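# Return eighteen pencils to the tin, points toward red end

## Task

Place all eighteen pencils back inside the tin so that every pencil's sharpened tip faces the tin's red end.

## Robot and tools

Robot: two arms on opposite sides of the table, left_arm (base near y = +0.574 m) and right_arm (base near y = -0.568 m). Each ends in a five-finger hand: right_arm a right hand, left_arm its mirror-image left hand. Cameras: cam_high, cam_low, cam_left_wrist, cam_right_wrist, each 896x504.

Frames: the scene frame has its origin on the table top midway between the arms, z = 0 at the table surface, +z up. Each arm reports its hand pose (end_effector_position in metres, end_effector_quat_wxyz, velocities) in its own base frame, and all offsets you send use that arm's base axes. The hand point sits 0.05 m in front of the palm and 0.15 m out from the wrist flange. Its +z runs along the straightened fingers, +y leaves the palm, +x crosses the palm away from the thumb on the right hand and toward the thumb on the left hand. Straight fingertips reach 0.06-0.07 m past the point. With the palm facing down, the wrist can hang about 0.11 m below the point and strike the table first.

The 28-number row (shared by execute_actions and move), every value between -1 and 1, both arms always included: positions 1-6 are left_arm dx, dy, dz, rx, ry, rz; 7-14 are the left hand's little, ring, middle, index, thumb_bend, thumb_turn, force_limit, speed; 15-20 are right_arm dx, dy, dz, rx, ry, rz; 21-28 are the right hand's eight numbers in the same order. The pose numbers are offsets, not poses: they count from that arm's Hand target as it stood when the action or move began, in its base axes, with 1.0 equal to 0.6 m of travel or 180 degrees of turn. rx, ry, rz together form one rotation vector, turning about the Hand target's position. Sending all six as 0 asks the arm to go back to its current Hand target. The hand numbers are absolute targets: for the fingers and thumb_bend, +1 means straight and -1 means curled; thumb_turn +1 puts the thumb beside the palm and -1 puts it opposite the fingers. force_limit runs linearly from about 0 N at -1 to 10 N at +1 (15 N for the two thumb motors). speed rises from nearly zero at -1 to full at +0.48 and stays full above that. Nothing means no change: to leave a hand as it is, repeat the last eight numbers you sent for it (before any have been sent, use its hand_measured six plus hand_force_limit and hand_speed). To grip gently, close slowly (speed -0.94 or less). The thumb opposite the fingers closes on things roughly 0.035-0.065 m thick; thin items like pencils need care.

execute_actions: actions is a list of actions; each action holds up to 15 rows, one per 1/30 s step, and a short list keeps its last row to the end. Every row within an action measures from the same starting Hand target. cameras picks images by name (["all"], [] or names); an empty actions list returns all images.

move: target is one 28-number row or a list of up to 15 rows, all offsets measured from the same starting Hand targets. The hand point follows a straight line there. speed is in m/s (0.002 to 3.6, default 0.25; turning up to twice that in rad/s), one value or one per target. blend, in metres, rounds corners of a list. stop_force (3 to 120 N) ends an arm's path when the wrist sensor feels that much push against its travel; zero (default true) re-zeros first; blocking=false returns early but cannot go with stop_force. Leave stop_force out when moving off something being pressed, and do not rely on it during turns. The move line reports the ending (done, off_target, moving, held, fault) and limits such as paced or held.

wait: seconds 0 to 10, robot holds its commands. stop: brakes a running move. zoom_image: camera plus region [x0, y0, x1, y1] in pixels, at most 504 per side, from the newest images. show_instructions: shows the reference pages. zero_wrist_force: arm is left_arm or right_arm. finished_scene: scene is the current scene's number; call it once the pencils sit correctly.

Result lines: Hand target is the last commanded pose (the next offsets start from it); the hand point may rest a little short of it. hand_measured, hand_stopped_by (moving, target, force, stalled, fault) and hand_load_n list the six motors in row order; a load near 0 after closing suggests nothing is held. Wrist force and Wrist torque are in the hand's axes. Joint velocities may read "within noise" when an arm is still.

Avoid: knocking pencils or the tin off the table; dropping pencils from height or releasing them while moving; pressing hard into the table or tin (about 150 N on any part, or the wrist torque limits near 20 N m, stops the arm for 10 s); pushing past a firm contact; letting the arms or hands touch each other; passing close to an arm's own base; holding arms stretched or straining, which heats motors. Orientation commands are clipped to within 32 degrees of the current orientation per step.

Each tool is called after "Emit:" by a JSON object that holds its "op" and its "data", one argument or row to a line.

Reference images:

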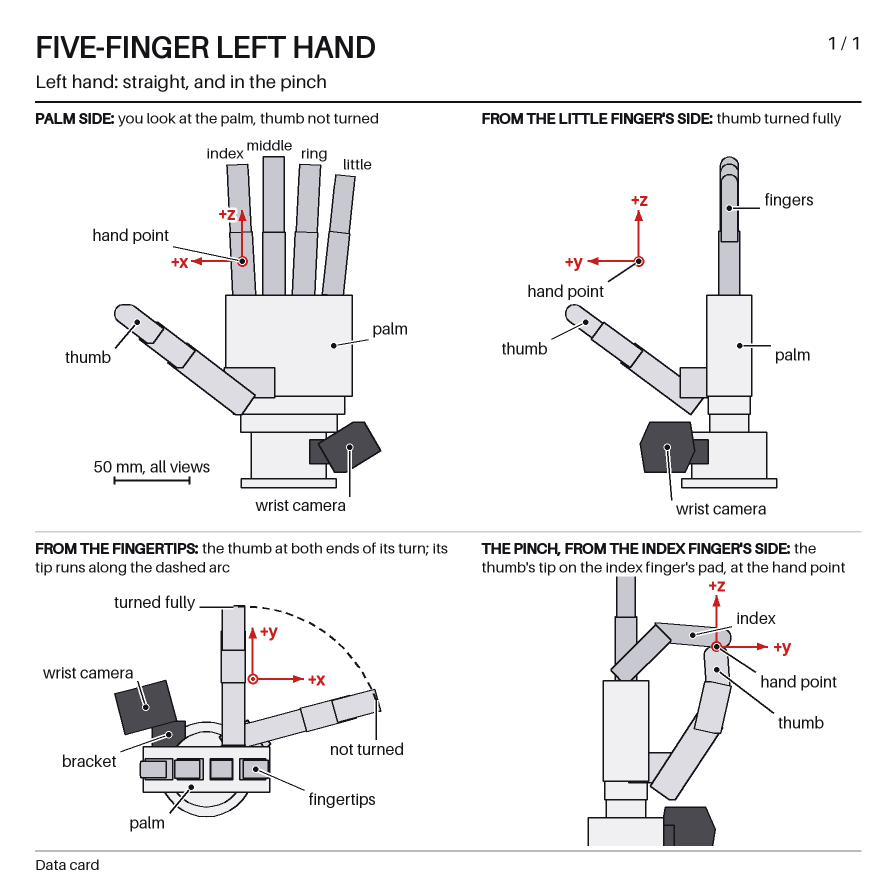

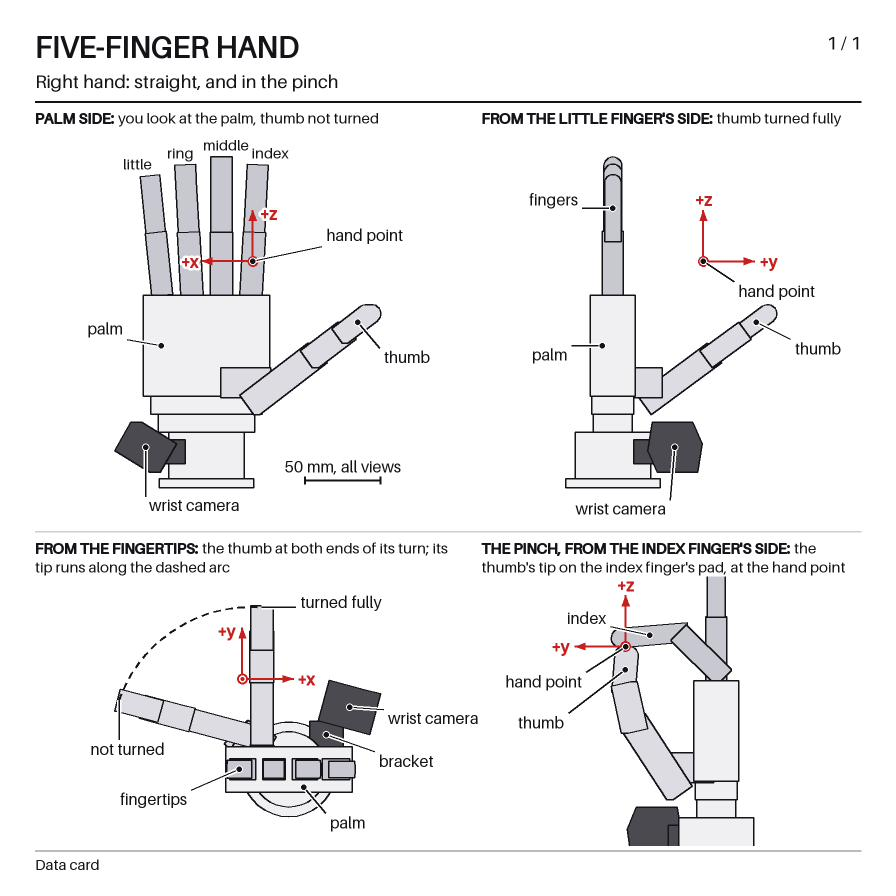

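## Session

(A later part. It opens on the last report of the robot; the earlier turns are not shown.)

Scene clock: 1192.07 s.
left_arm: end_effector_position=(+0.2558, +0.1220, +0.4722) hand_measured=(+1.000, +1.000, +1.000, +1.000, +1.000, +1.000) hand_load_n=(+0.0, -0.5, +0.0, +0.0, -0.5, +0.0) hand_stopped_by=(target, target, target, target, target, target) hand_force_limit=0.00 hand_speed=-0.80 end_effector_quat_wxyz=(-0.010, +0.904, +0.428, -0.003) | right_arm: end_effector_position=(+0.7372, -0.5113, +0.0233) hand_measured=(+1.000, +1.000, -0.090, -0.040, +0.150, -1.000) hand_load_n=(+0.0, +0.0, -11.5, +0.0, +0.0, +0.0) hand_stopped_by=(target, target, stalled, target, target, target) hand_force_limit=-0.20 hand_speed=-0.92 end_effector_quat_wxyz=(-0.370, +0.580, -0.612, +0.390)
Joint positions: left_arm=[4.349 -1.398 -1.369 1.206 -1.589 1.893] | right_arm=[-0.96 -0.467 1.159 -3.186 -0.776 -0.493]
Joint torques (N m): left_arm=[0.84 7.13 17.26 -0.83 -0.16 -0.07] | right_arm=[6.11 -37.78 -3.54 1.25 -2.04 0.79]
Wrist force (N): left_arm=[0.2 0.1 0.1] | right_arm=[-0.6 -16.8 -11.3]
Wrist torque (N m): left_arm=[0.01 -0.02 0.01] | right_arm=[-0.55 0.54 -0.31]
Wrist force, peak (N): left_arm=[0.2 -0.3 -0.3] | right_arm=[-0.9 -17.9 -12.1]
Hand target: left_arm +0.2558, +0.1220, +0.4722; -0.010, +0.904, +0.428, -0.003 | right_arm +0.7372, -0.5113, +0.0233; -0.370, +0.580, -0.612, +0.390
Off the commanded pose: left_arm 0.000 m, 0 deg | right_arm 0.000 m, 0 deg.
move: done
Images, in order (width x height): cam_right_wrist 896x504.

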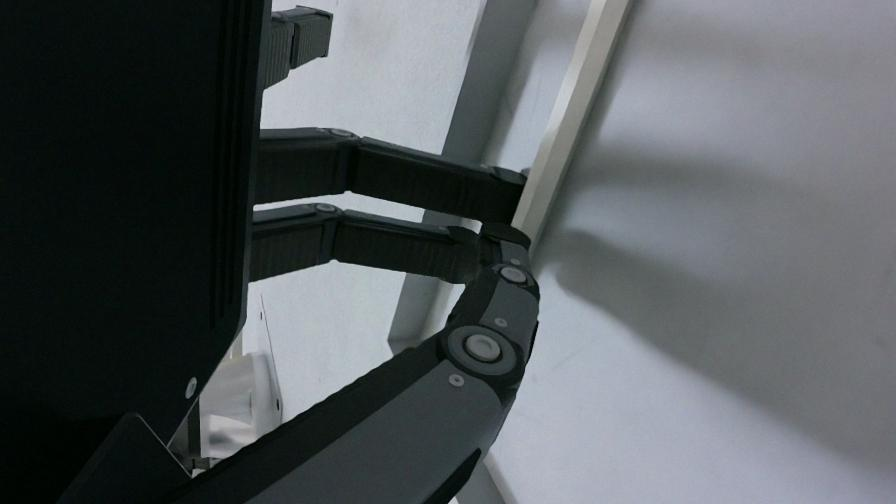

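Emit:
{"op": "move", "data": {
  "target": [
    [0,0,0,0,0,0,1,1,1,1,1,1,0,-0.8, 0,0,0.01,0,0,0,1,1,-0.04,-0.04,0.15,-1,-0.2,-0.92],
    [0,0,0,0,0,0,1,1,1,1,1,1,0,-0.8, 0,0,0.15,0,0,0,1,1,0.1,0.1,0.15,-1,-0.2,-0.5]
  ],
  "speed": [0.03,0.15],
  "cameras": ["cam_right_wrist","cam_left_wrist","cam_high"]
}}

Emit:
{"op": "zoom_image", "data": {
  "camera": "cam_left_wrist",
  "region": [470, 210, 700, 390]
}}

Emit:
{"op": "zoom_image", "data": {
  "camera": "cam_high",
  "region": [430, 310, 600, 460]
}}

Scene clock: 1204.07 s.
left_arm: end_effector_position=(+0.2558, +0.1220, +0.4722) hand_measured=(+1.000, +1.000, +1.000, +1.000, +1.000, +1.000) hand_load_n=(+0.0, +0.0, +0.0, +0.0, +0.0, +0.0) hand_stopped_by=(target, target, target, target, target, target) hand_force_limit=0.00 hand_speed=-0.80 end_effector_quat_wxyz=(-0.010, +0.904, +0.428, -0.003) | right_arm: end_effector_position=(+0.7372, -0.5113, +0.1133) hand_measured=(+1.000, +1.000, +0.100, +0.100, +0.150, -1.000) hand_load_n=(+0.0, +0.0, +0.0, +0.0, +0.0, +0.0) hand_stopped_by=(target, target, target, target, target, target) hand_force_limit=-0.20 hand_speed=-0.50 end_effector_quat_wxyz=(-0.370, +0.580, -0.612, +0.390)
Joint positions: left_arm=[4.349 -1.398 -1.369 1.206 -1.589 1.893] | right_arm=[-0.96 -0.603 1.167 -3.059 -0.776 -0.493]
Joint torques (N m): left_arm=[0.9 6.57 16.92 -0.8 -0.13 -0.1] | right_arm=[-8.85 -60.91 -8.42 -0.33 1.16 0.8]
Wrist force (N): left_arm=[0.1 0.2 0.0] | right_arm=[-1.2 -1.5 2.4]
Wrist torque (N m): left_arm=[0.02 -0.02 0.00] | right_arm=[-0.19 0.23 0.01]
Wrist force, peak (N): left_arm=[0.2 0.2 0.4] | right_arm=[-0.4 -18.6 -11.8]
Hand target: left_arm +0.2558, +0.1220, +0.4722; -0.010, +0.904, +0.428, -0.003 | right_arm +0.7372, -0.5113, +0.1133; -0.370, +0.580, -0.612, +0.390
Off the commanded pose: left_arm 0.000 m, 0 deg | right_arm 0.000 m, 0 deg.
move: done
Images, in order (width x height): cam_high 896x504, cam_left_wrist 896x504, cam_right_wrist 896x504.

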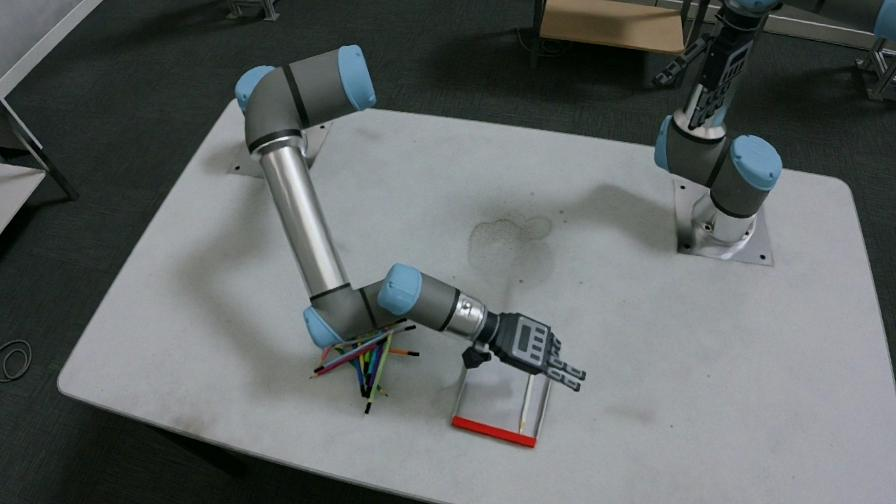

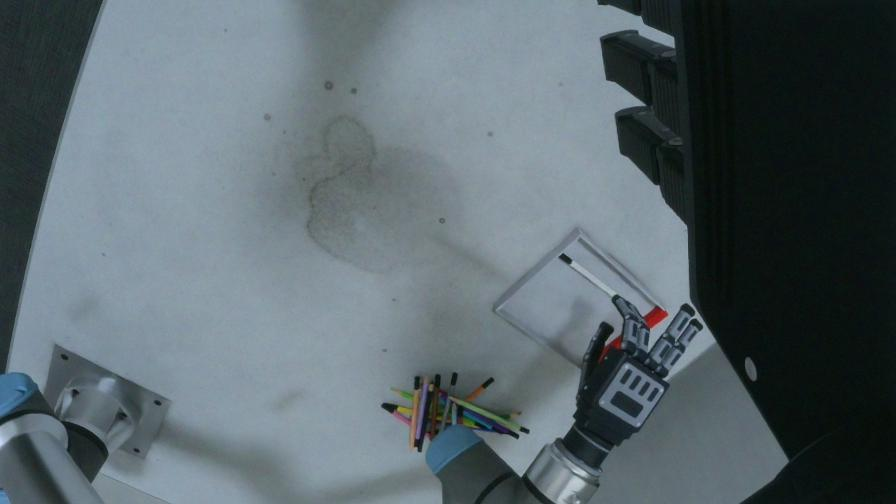

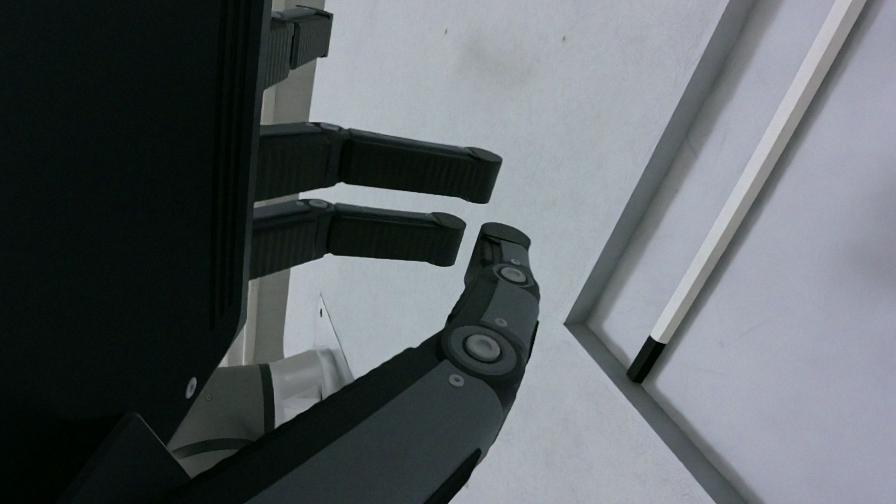

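Scaled by 2.191 from the camera's 896x504 image, which has a finer 1280x720 frame.

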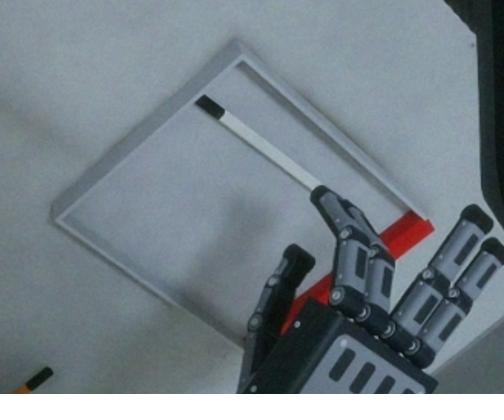

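Scaled by 2.965 from the camera's 896x504 image, which has a finer 1280x720 frame.

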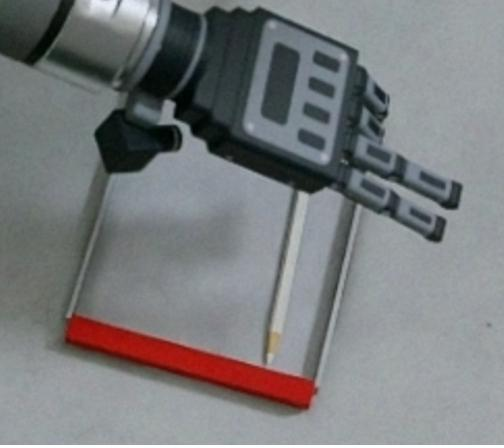

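Emit:
{"op": "move", "data": {
  "target": [0,0,0,0,0,0,1,1,1,1,1,1,0,-0.8, -0.3413,-0.088,0.1778,-0.0927,0.3325,-0.1602,1,1,0.1,0.1,0.15,-1,-0.2,-0.5],
  "speed": 0.4,
  "cameras": ["cam_right_wrist","cam_left_wrist","cam_low"]
}}

Emit:
{"op": "zoom_image", "data": {
  "camera": "cam_right_wrist",
  "region": [480, 120, 800, 480]
}}

Emit:
{"op": "zoom_image", "data": {
  "camera": "cam_left_wrist",
  "region": [370, 360, 540, 470]
}}

Emit:
{"op": "zoom_image", "data": {
  "camera": "cam_low",
  "region": [340, 230, 450, 290]
}}

Scene clock: 1265.10 s.
left_arm: end_effector_position=(+0.2558, +0.1220, +0.4722) hand_measured=(+1.000, +1.000, +1.000, +1.000, +1.000, +1.000) hand_load_n=(+0.0, +0.0, +0.0, +0.0, +0.0, +0.0) hand_stopped_by=(target, target, target, target, target, target) hand_force_limit=0.00 hand_speed=-0.80 end_effector_quat_wxyz=(-0.010, +0.904, +0.428, -0.003) | right_arm: end_effector_position=(+0.5326, -0.5640, +0.2199) hand_measured=(+1.000, +1.000, +0.100, +0.100, +0.150, -1.000) hand_load_n=(+0.0, +0.0, +0.0, +0.0, +0.0, +0.0) hand_stopped_by=(target, target, target, target, target, target) hand_force_limit=-0.20 hand_speed=-0.50 end_effector_quat_wxyz=(-0.167, -0.577, +0.772, -0.209)
Joint positions: left_arm=[4.349 -1.398 -1.369 1.206 -1.589 1.893] | right_arm=[-0.859 -0.892 1.088 -2.183 -1.927 -0.648]
Joint torques (N m): left_arm=[1.24 6.25 17.34 -0.84 -0.06 -0.15] | right_arm=[-9.81 -55.98 -11.11 -1.09 -3.12 -0.93]
Wrist force (N): left_arm=[-0.1 0.1 -0.1] | right_arm=[1.0 -0.4 0.3]
Wrist torque (N m): left_arm=[0.01 0.01 -0.01] | right_arm=[-0.07 -0.10 -0.10]
Wrist force, peak (N): left_arm=[0.2 0.2 0.3] | right_arm=[-1.3 -0.9 3.5]
Hand target: left_arm +0.2558, +0.1220, +0.4722; -0.010, +0.904, +0.428, -0.003 | right_arm +0.5324, -0.5641, +0.2199; -0.167, -0.577, +0.772, -0.209
Off the commanded pose: left_arm 0.000 m, 0 deg | right_arm 0.000 m, 0 deg.
move: done
Images, in order (width x height): cam_low 896x504, cam_left_wrist 896x504, cam_right_wrist 896x504.

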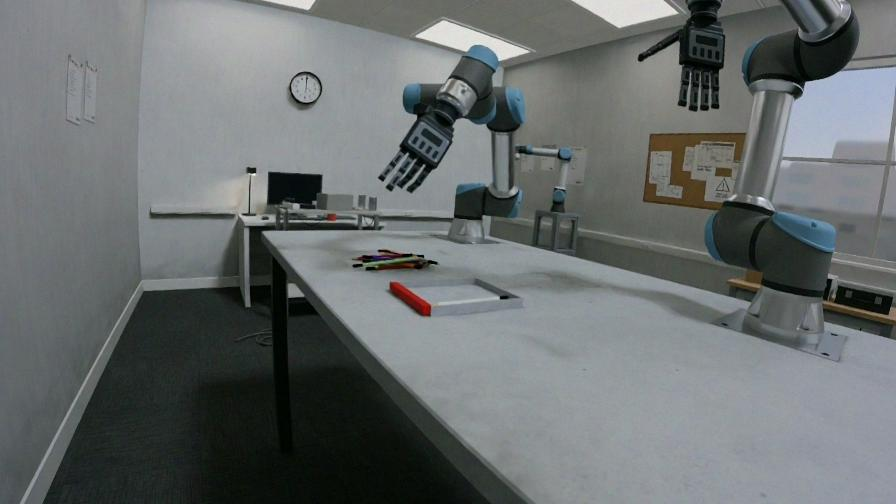

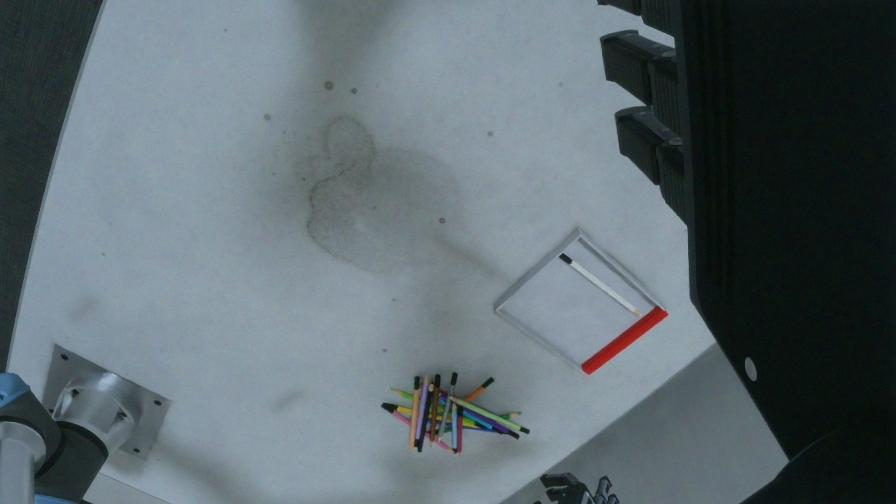

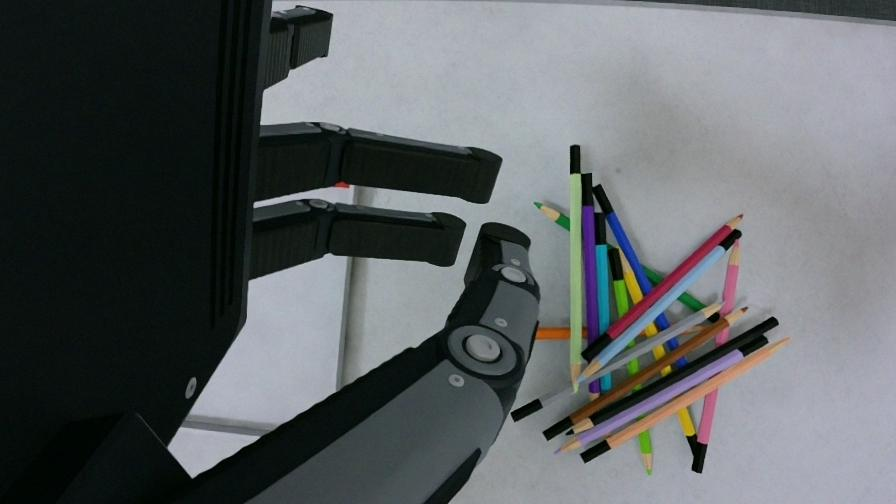

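Scaled by 1.400 from the camera's 896x504 image, which has a finer 1280x720 frame.

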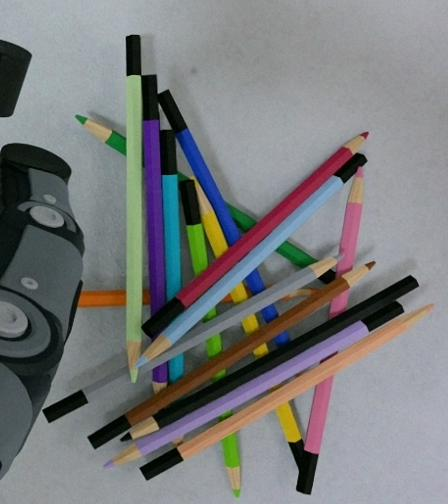

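Scaled by 2.965 from the camera's 896x504 image, which has a finer 1280x720 frame.

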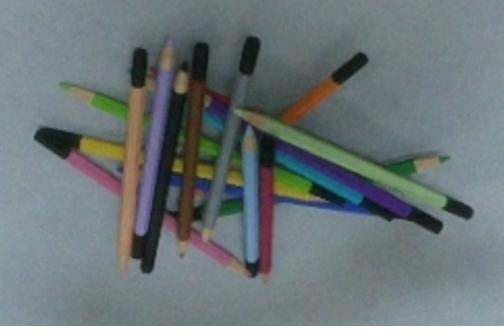

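Scaled by 4.582 from the camera's 896x504 image, which has a finer 1280x720 frame.

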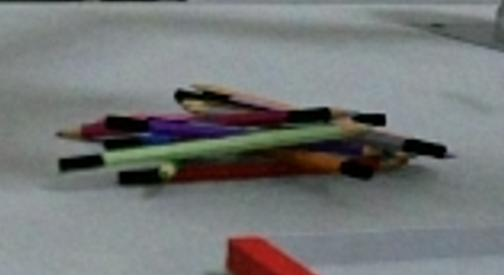

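Emit:
{"op": "move", "data": {
  "target": [0,0,0,0,0,0,1,1,1,1,1,1,0,-0.8, -0.1195,0.1835,-0.25,-0.0788,-0.3344,-0.1296,1,1,0.1,0.1,0.15,-1,-0.2,-0.5],
  "speed": 0.3,
  "cameras": ["cam_right_wrist","cam_low"]
}}

Emit:
{"op": "zoom_image", "data": {
  "camera": "cam_low",
  "region": [340, 180, 460, 290]
}}

Scene clock: 1395.47 s.
left_arm: end_effector_position=(+0.2558, +0.1220, +0.4722) hand_measured=(+1.000, +1.000, +1.000, +1.000, +1.000, +1.000) hand_load_n=(+0.0, +0.0, +0.0, +0.0, +0.0, +0.0) hand_stopped_by=(target, target, target, target, target, target) hand_force_limit=0.00 hand_speed=-0.80 end_effector_quat_wxyz=(-0.010, +0.904, +0.428, -0.003) | right_arm: end_effector_position=(+0.4607, -0.4540, +0.0700) hand_measured=(+1.000, +1.000, +0.100, +0.100, +0.150, -1.000) hand_load_n=(+0.0, +0.0, +0.0, +0.5, +0.0, +0.0) hand_stopped_by=(target, target, target, target, target, target) hand_force_limit=-0.20 hand_speed=-0.50 end_effector_quat_wxyz=(+0.136, -0.211, +0.817, -0.520) end_effector_velocity=(+0.000, +0.000, -0.001) end_effector_angular_velocity=(+0.000, -0.001, -0.001)
Joint positions: left_arm=[4.349 -1.398 -1.369 1.206 -1.589 1.893] | right_arm=[-1.022 -0.949 2.167 -3.922 -1.608 0.019]
Joint velocities: left_arm=[within noise] | right_arm=[0 0.004 0.001 -0.005 -0.001 0.002]
Joint torques (N m): left_arm=[0.4 6.67 17.37 -0.86 -0.04 -0.07] | right_arm=[8.41 -24.32 -11.75 -4.3 -2.28 0.88]
Wrist force (N): left_arm=[0.0 0.1 0.1] | right_arm=[-1.4 -1.4 2.5]
Wrist torque (N m): left_arm=[0.00 0.00 0.00] | right_arm=[-0.13 0.31 0.05]
Wrist force, peak (N): left_arm=[0.0 0.5 0.0] | right_arm=[-1.5 -1.5 3.0]
Hand target: left_arm +0.2558, +0.1220, +0.4722; -0.010, +0.904, +0.428, -0.003 | right_arm +0.4607, -0.4540, +0.0699; +0.136, -0.211, +0.817, -0.520
Off the commanded pose: left_arm 0.000 m, 0 deg | right_arm 0.000 m, 0 deg.
move: done
Images, in order (width x height): cam_low 896x504, cam_right_wrist 896x504.

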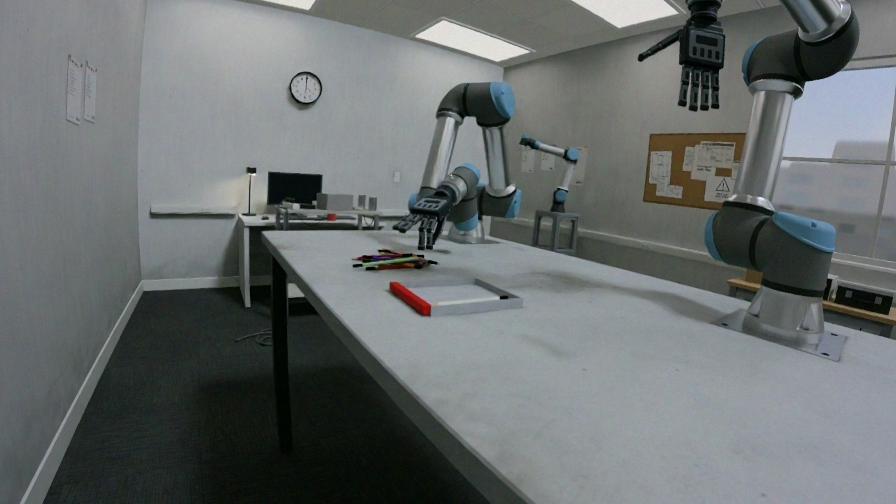

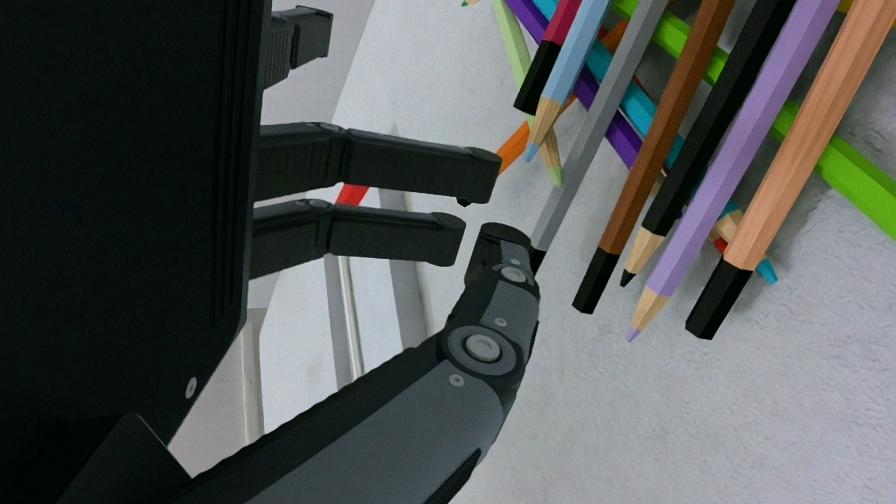

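Scaled by 4.200 from the camera's 896x504 image, which has a finer 1280x720 frame.

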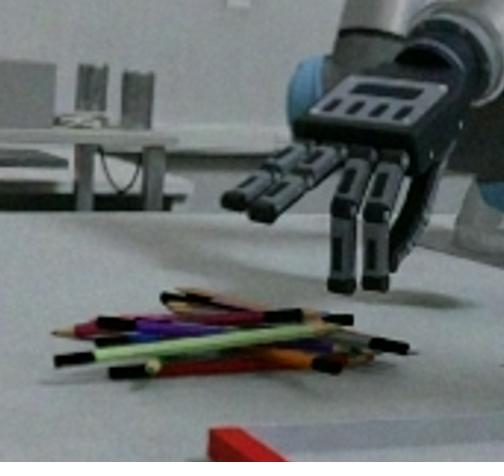

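Emit:
{"op": "move", "data": {
  "target": [0,0,0,0,0,0,1,1,1,1,1,1,0,-0.8, -0.0073,-0.0042,-0.0633,0,0,0,1,1,0.1,0.1,0.15,-1,-0.2,-0.5],
  "speed": 0.06,
  "stop_force": 6,
  "cameras": ["cam_right_wrist","cam_low"]
}}

Emit:
{"op": "zoom_image", "data": {
  "camera": "cam_low",
  "region": [340, 180, 460, 290]
}}

Scene clock: 1413.20 s.
left_arm: end_effector_position=(+0.2558, +0.1220, +0.4722) hand_measured=(+1.000, +1.000, +1.000, +1.000, +1.000, +1.000) hand_load_n=(+0.0, +0.0, +0.0, +0.0, +0.0, +0.0) hand_stopped_by=(target, target, target, target, target, target) hand_force_limit=0.00 hand_speed=-0.80 end_effector_quat_wxyz=(-0.010, +0.904, +0.428, -0.003) | right_arm: end_effector_position=(+0.4563, -0.4565, +0.0320) hand_measured=(+1.000, +1.000, +0.100, +0.100, +0.150, -1.000) hand_load_n=(+0.0, +0.0, +0.0, +0.0, +0.0, +0.0) hand_stopped_by=(target, target, target, target, target, target) hand_force_limit=-0.20 hand_speed=-0.50 end_effector_quat_wxyz=(+0.136, -0.211, +0.817, -0.520)
Joint positions: left_arm=[4.349 -1.398 -1.369 1.206 -1.589 1.893] | right_arm=[-1.034 -0.848 2.16 -4.017 -1.597 0.014]
Joint torques (N m): left_arm=[0.65 6.42 17.27 -0.81 -0.05 -0.18] | right_arm=[8 -25.86 5.12 -3.53 -2.37 0.77]
Wrist force (N): left_arm=[0.0 -0.1 0.1] | right_arm=[-1.4 -2.1 2.6]
Wrist torque (N m): left_arm=[-0.02 0.01 0.00] | right_arm=[-0.23 0.29 0.00]
Wrist force, peak (N): left_arm=[0.5 0.0 0.0] | right_arm=[-1.6 -2.6 2.4]
Hand target: left_arm +0.2558, +0.1220, +0.4722; -0.010, +0.904, +0.428, -0.003 | right_arm +0.4563, -0.4565, +0.0320; +0.136, -0.211, +0.817, -0.520
Off the commanded pose: left_arm 0.000 m, 0 deg | right_arm 0.000 m, 0 deg.
move: done
Images, in order (width x height): cam_low 896x504, cam_right_wrist 896x504.

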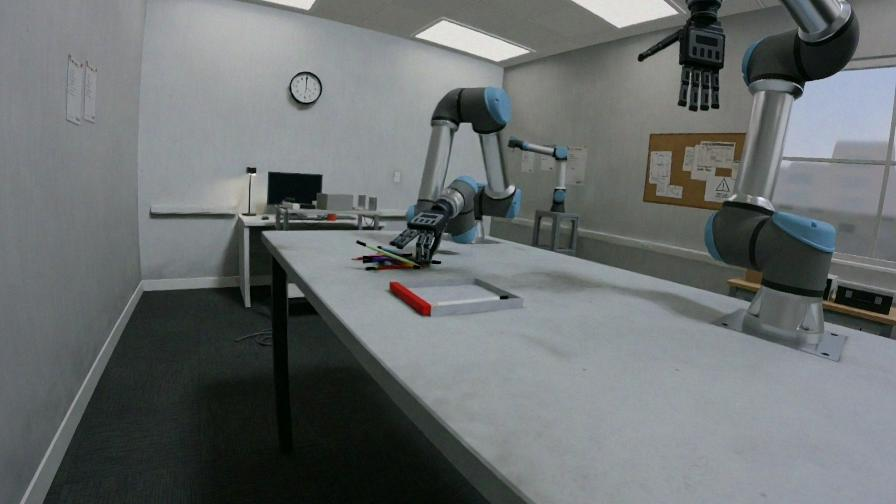

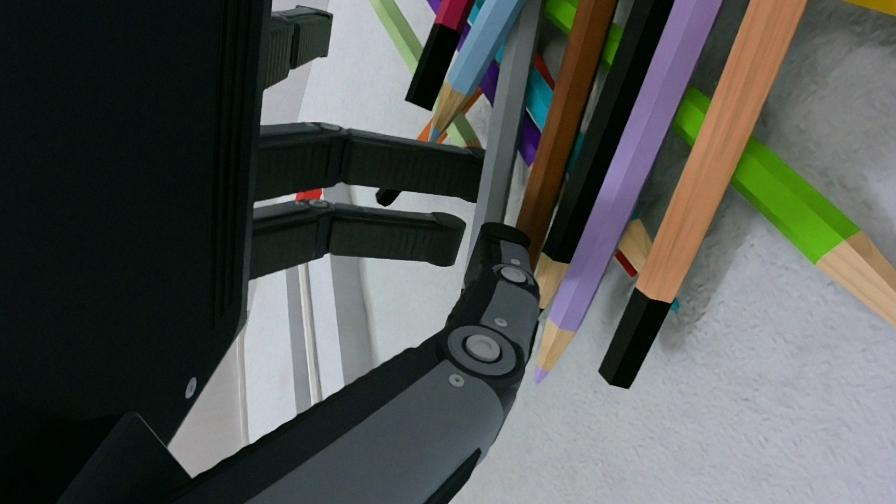

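Scaled by 4.200 from the camera's 896x504 image, which has a finer 1280x720 frame.

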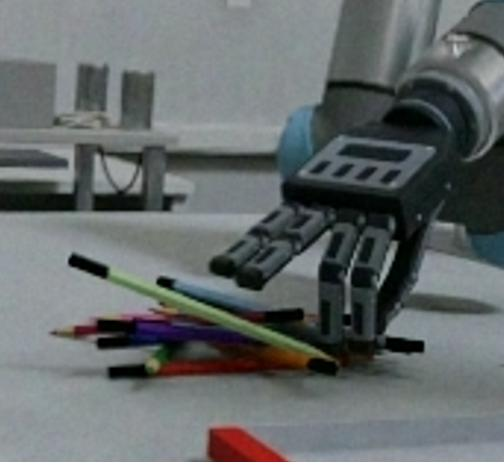

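Emit:
{"op": "move", "data": {
  "target": [
    [0,0,0,0,0,0,1,1,1,1,1,1,0,-0.8, 0,0,0,0,0,0,1,1,-0.6,-0.6,0.15,-1,-0.75,-0.92],
    [0,0,0,0,0,0,1,1,1,1,1,1,0,-0.8, 0,0,0,0,0,0,1,1,-0.65,-0.65,0.15,-1,-0.2,-0.92]
  ],
  "cameras": ["cam_right_wrist","cam_low"]
}}

Scene clock: 1434.20 s.
left_arm: end_effector_position=(+0.2558, +0.1220, +0.4722) hand_measured=(+1.000, +1.000, +1.000, +1.000, +1.000, +1.000) hand_load_n=(+0.0, -0.5, +0.0, +0.0, +0.0, -0.5) hand_stopped_by=(target, target, target, target, target, target) hand_force_limit=0.00 hand_speed=-0.80 end_effector_quat_wxyz=(-0.010, +0.904, +0.428, -0.003) | right_arm: end_effector_position=(+0.4563, -0.4565, +0.0320) hand_measured=(+1.000, +1.000, -0.248, -0.264, +0.150, -1.000) hand_load_n=(+0.0, +0.0, +5.5, +4.5, +1.0, +0.0) hand_stopped_by=(target, target, force, force, target, target) hand_force_limit=-0.20 hand_speed=-0.92 end_effector_quat_wxyz=(+0.136, -0.211, +0.817, -0.520)
Joint positions: left_arm=[4.349 -1.398 -1.369 1.206 -1.589 1.893] | right_arm=[-1.034 -0.848 2.16 -4.017 -1.597 0.014]
Joint torques (N m): left_arm=[0.85 6.18 17.64 -0.82 0 -0.04] | right_arm=[7.85 -25.53 4.34 -3.48 -2.37 0.83]
Wrist force (N): left_arm=[0.2 0.1 0.0] | right_arm=[-1.6 -2.2 2.7]
Wrist torque (N m): left_arm=[0.01 -0.02 0.01] | right_arm=[-0.25 0.32 0.00]
Wrist force, peak (N): left_arm=[0.4 0.2 0.2] | right_arm=[-1.7 -2.4 2.8]
Hand target: left_arm +0.2558, +0.1220, +0.4722; -0.010, +0.904, +0.428, -0.003 | right_arm +0.4563, -0.4565, +0.0320; +0.136, -0.211, +0.817, -0.520
Off the commanded pose: left_arm 0.000 m, 0 deg | right_arm 0.000 m, 0 deg.
move: done
Images, in order (width x height): cam_low 896x504, cam_right_wrist 896x504.

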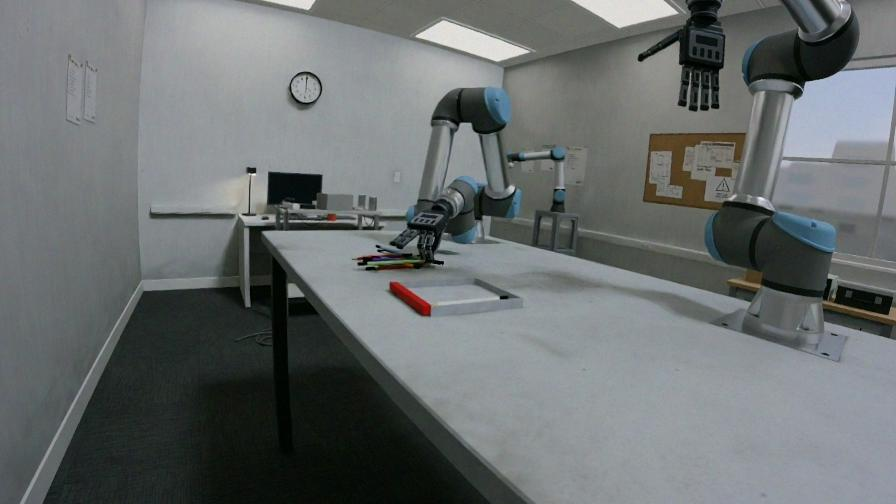

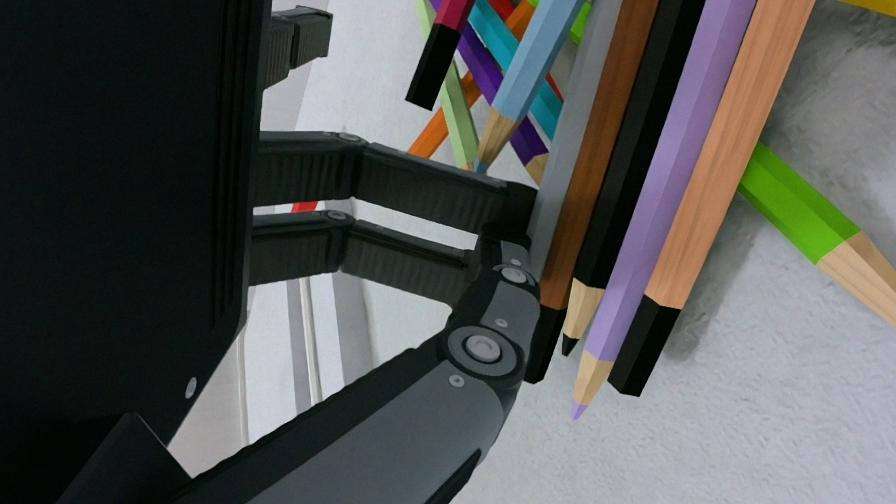

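Emit:
{"op": "move", "data": {
  "target": [
    [0,0,0,0,0,0,1,1,1,1,1,1,0,-0.8, 0,0,0,0,0,0,1,1,0.05,0.05,0.15,-1,-0.2,-0.7],
    [0,0,0,0,0,0,1,1,1,1,1,1,0,-0.8, 0,0,0.08,0,0,0,1,1,0.05,0.05,0.15,-1,-0.2,-0.7],
    [0,0,0,0,0,0,1,1,1,1,1,1,0,-0.8, 0.1268,-0.1793,0.3133,0.0788,0.3344,0.1296,1,1,0.05,0.05,0.15,-1,-0.2,-0.7]
  ],
  "speed": [0.1,0.1,0.35],
  "blend": [0,0.02,0],
  "cameras": ["cam_right_wrist","cam_low"]
}}

Emit:
{"op": "zoom_image", "data": {
  "camera": "cam_right_wrist",
  "region": [480, 120, 800, 480]
}}

Emit:
{"op": "zoom_image", "data": {
  "camera": "cam_low",
  "region": [340, 230, 450, 290]
}}

Scene clock: 1485.67 s.
left_arm: end_effector_position=(+0.2558, +0.1220, +0.4722) hand_measured=(+1.000, +1.000, +1.000, +1.000, +1.000, +1.000) hand_load_n=(+0.0, +0.0, +0.0, +0.0, +0.0, +0.0) hand_stopped_by=(target, target, target, target, target, target) hand_force_limit=0.00 hand_speed=-0.80 end_effector_quat_wxyz=(-0.010, +0.904, +0.428, -0.003) | right_arm: end_effector_position=(+0.5325, -0.5640, +0.2199) hand_measured=(+1.000, +1.000, +0.050, +0.050, +0.150, -1.000) hand_load_n=(+0.0, +0.0, +0.0, +0.0, +0.0, +0.0) hand_stopped_by=(target, target, target, target, target, target) hand_force_limit=-0.20 hand_speed=-0.70 end_effector_quat_wxyz=(-0.167, -0.577, +0.772, -0.209) end_effector_velocity=(-0.001, -0.001, +0.001) end_effector_angular_velocity=(+0.001, +0.001, +0.000)
Joint positions: left_arm=[4.349 -1.398 -1.369 1.206 -1.589 1.893] | right_arm=[-0.859 -0.893 1.088 -2.183 -1.928 -0.648]
Joint velocities: left_arm=[within noise] | right_arm=[-0.001 0 -0.003 0.005 0 -0.001]
Joint torques (N m): left_arm=[0.82 6.02 17.27 -0.85 -0.1 -0.1] | right_arm=[-9.81 -40.06 -36.24 -0.49 0.24 -1.02]
Wrist force (N): left_arm=[0.0 0.0 0.1] | right_arm=[0.7 -0.1 0.4]
Wrist torque (N m): left_arm=[-0.01 0.01 0.00] | right_arm=[-0.02 -0.07 -0.01]
Wrist force, peak (N): left_arm=[0.4 0.2 0.3] | right_arm=[-1.6 -2.1 2.9]
Hand target: left_arm +0.2558, +0.1220, +0.4722; -0.010, +0.904, +0.428, -0.003 | right_arm +0.5324, -0.5641, +0.2199; -0.167, -0.577, +0.772, -0.209
Off the commanded pose: left_arm 0.000 m, 0 deg | right_arm 0.000 m, 0 deg.
move: done
Images, in order (width x height): cam_low 896x504, cam_right_wrist 896x504.

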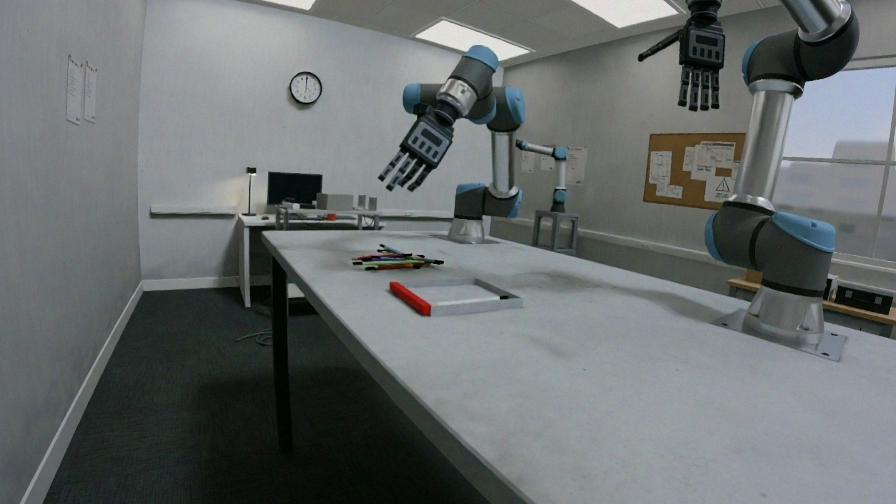

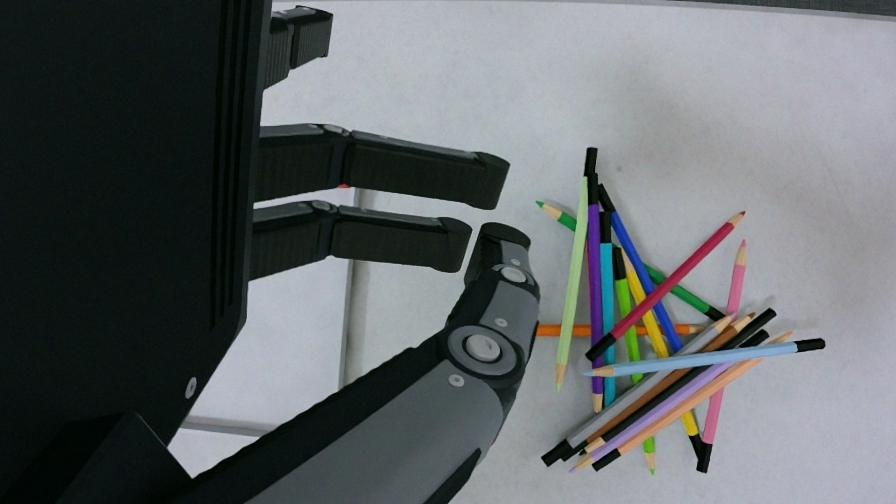

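Scaled by 1.400 from the camera's 896x504 image, which has a finer 1280x720 frame.

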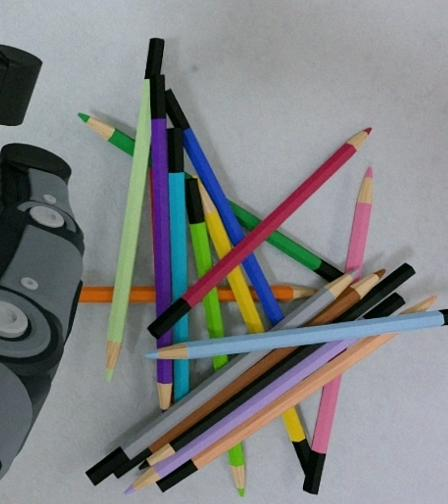

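Scaled by 4.582 from the camera's 896x504 image, which has a finer 1280x720 frame.

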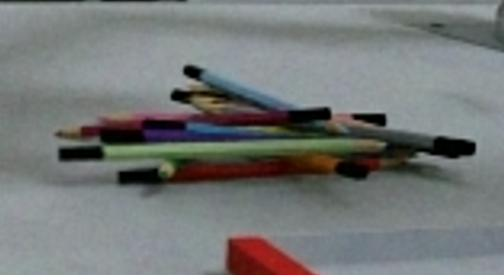

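Emit:
{"op": "move", "data": {
  "target": [0,0,0,0,0,0,1,1,1,1,1,1,0,-0.8, -0.2423,0.0247,-0.25,-0.0456,-0.3388,-0.0735,1,1,0.1,0.1,0.15,-1,-0.2,-0.5],
  "speed": 0.3,
  "cameras": ["cam_right_wrist","cam_low"]
}}

Emit:
{"op": "zoom_image", "data": {
  "camera": "cam_low",
  "region": [340, 180, 460, 290]
}}

Scene clock: 1547.47 s.
left_arm: end_effector_position=(+0.2558, +0.1220, +0.4722) hand_measured=(+1.000, +1.000, +1.000, +1.000, +1.000, +1.000) hand_load_n=(+0.0, +0.0, +0.0, +0.0, +0.0, +0.0) hand_stopped_by=(target, target, target, target, target, target) hand_force_limit=0.00 hand_speed=-0.80 end_effector_quat_wxyz=(-0.010, +0.904, +0.428, -0.003) | right_arm: end_effector_position=(+0.3870, -0.5493, +0.0700) hand_measured=(+1.000, +1.000, +0.100, +0.100, +0.150, -1.000) hand_load_n=(+0.0, +0.0, +0.0, +0.0, +0.0, +0.0) hand_stopped_by=(target, target, target, target, target, target) hand_force_limit=-0.20 hand_speed=-0.50 end_effector_quat_wxyz=(+0.186, -0.290, +0.792, -0.504) end_effector_velocity=(-0.001, -0.001, +0.001) end_effector_angular_velocity=(-0.004, -0.003, -0.003)
Joint positions: left_arm=[4.349 -1.398 -1.369 1.206 -1.589 1.893] | right_arm=[-1.343 -0.925 2.088 -3.821 -1.142 -0.213]
Joint velocities: left_arm=[within noise] | right_arm=[-0.001 0.001 0 -0.006 -0.001 0.003]
Joint torques (N m): left_arm=[1.24 5.87 17.14 -0.81 -0.08 -0.18] | right_arm=[-8.43 -25.25 -17.7 -4.36 2.06 0.77]
Wrist force (N): left_arm=[0.3 0.0 -0.1] | right_arm=[-1.1 -1.9 2.6]
Wrist torque (N m): left_arm=[0.00 -0.04 0.02] | right_arm=[-0.21 0.25 0.03]
Wrist force, peak (N): left_arm=[0.3 0.4 -0.2] | right_arm=[-1.4 -1.8 2.7]
Hand target: left_arm +0.2558, +0.1220, +0.4722; -0.010, +0.904, +0.428, -0.003 | right_arm +0.3870, -0.5493, +0.0699; +0.186, -0.290, +0.792, -0.504
Off the commanded pose: left_arm 0.000 m, 0 deg | right_arm 0.000 m, 0 deg.
move: done
Images, in order (width x height): cam_low 896x504, cam_right_wrist 896x504.

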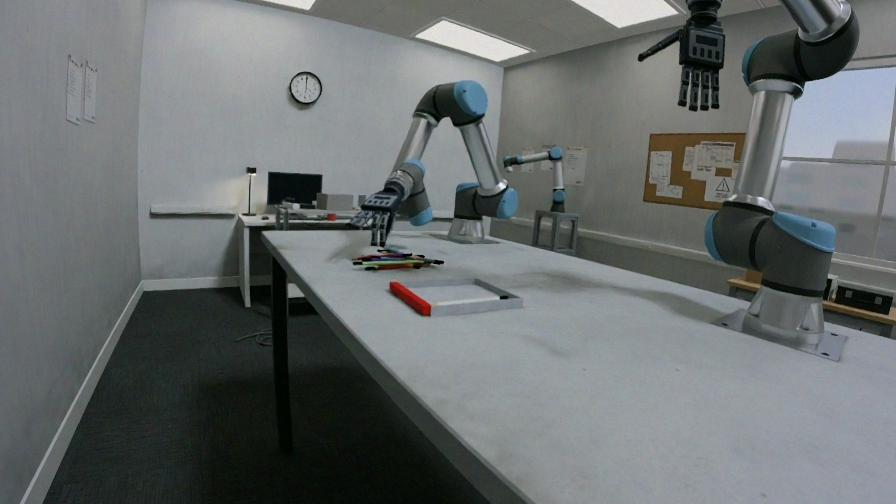

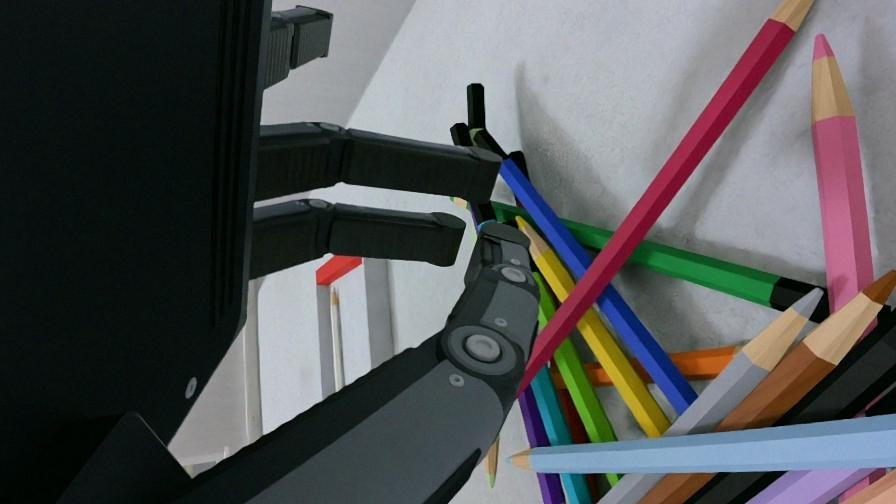

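Scaled by 4.200 from the camera's 896x504 image, which has a finer 1280x720 frame.

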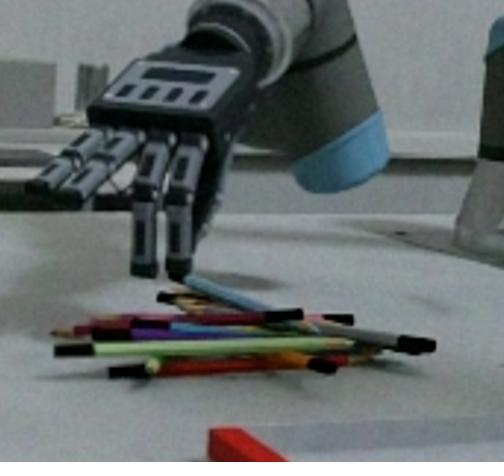

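Emit:
{"op": "move", "data": {
  "target": [0,0,0,0,0,0,1,1,1,1,1,1,0,-0.8, -0.0097,0.0137,-0.0417,0,0,-0.0278,1,1,0.1,0.1,0.15,-1,-0.2,-0.5],
  "speed": 0.1,
  "cameras": ["cam_right_wrist","cam_low"]
}}

Emit:
{"op": "zoom_image", "data": {
  "camera": "cam_low",
  "region": [340, 180, 460, 290]
}}

Scene clock: 1565.10 s.
left_arm: end_effector_position=(+0.2558, +0.1220, +0.4722) hand_measured=(+1.000, +1.000, +1.000, +1.000, +1.000, +1.000) hand_load_n=(+0.5, +0.0, +0.0, +0.0, +0.0, +0.0) hand_stopped_by=(target, target, target, target, target, target) hand_force_limit=0.00 hand_speed=-0.80 end_effector_quat_wxyz=(-0.010, +0.904, +0.428, -0.003) | right_arm: end_effector_position=(+0.3813, -0.5409, +0.0449) hand_measured=(+1.000, +1.000, +0.100, +0.100, +0.150, -1.000) hand_load_n=(-0.5, +0.0, +0.0, +0.0, +0.0, +0.0) hand_stopped_by=(target, target, target, target, target, target) hand_force_limit=-0.20 hand_speed=-0.50 end_effector_quat_wxyz=(+0.164, -0.255, +0.804, -0.512)
Joint positions: left_arm=[4.349 -1.398 -1.369 1.206 -1.589 1.893] | right_arm=[-1.318 -0.872 2.121 -3.927 -1.242 -0.158]
Joint torques (N m): left_arm=[0.69 6.4 17.12 -0.81 -0.11 -0.05] | right_arm=[-9.98 -37.35 -23.87 -2.59 -0.33 0.38]
Wrist force (N): left_arm=[0.3 0.0 0.1] | right_arm=[-1.6 -1.9 2.7]
Wrist torque (N m): left_arm=[-0.01 -0.04 0.01] | right_arm=[-0.22 0.27 -0.04]
Wrist force, peak (N): left_arm=[0.5 0.1 -0.2] | right_arm=[-1.5 -2.4 2.6]
Hand target: left_arm +0.2558, +0.1220, +0.4722; -0.010, +0.904, +0.428, -0.003 | right_arm +0.3812, -0.5410, +0.0449; +0.164, -0.255, +0.804, -0.512
Off the commanded pose: left_arm 0.000 m, 0 deg | right_arm 0.000 m, 0 deg.
move: done
Images, in order (width x height): cam_low 896x504, cam_right_wrist 896x504.

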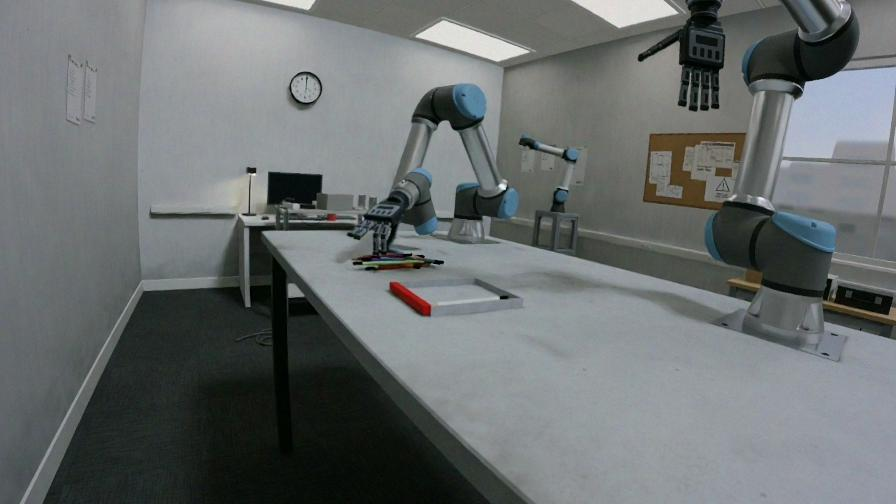

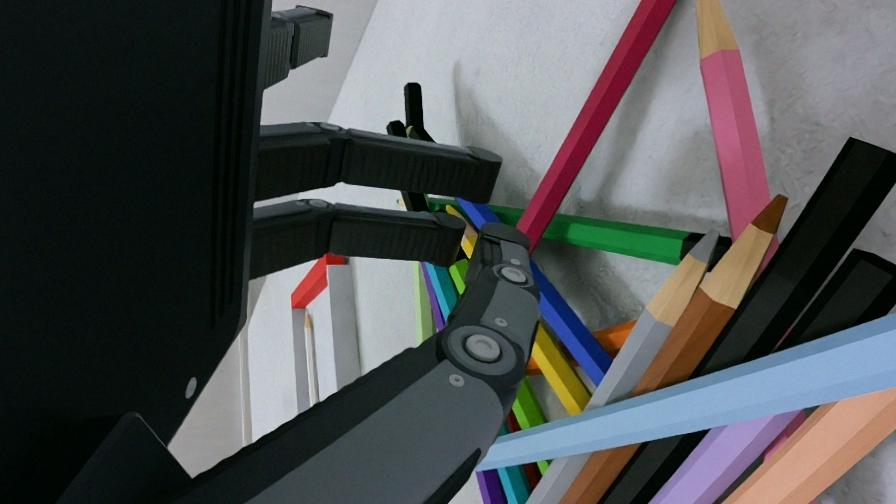

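Scaled by 4.200 from the camera's 896x504 image, which has a finer 1280x720 frame.

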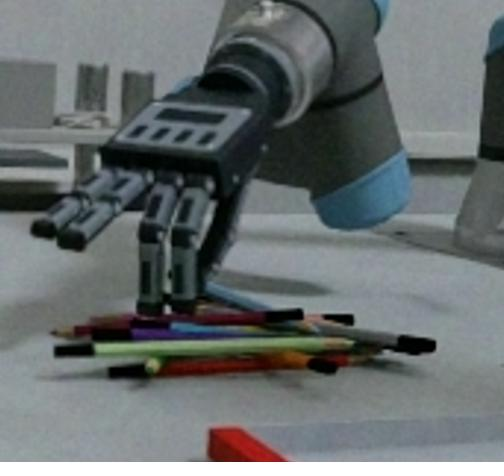

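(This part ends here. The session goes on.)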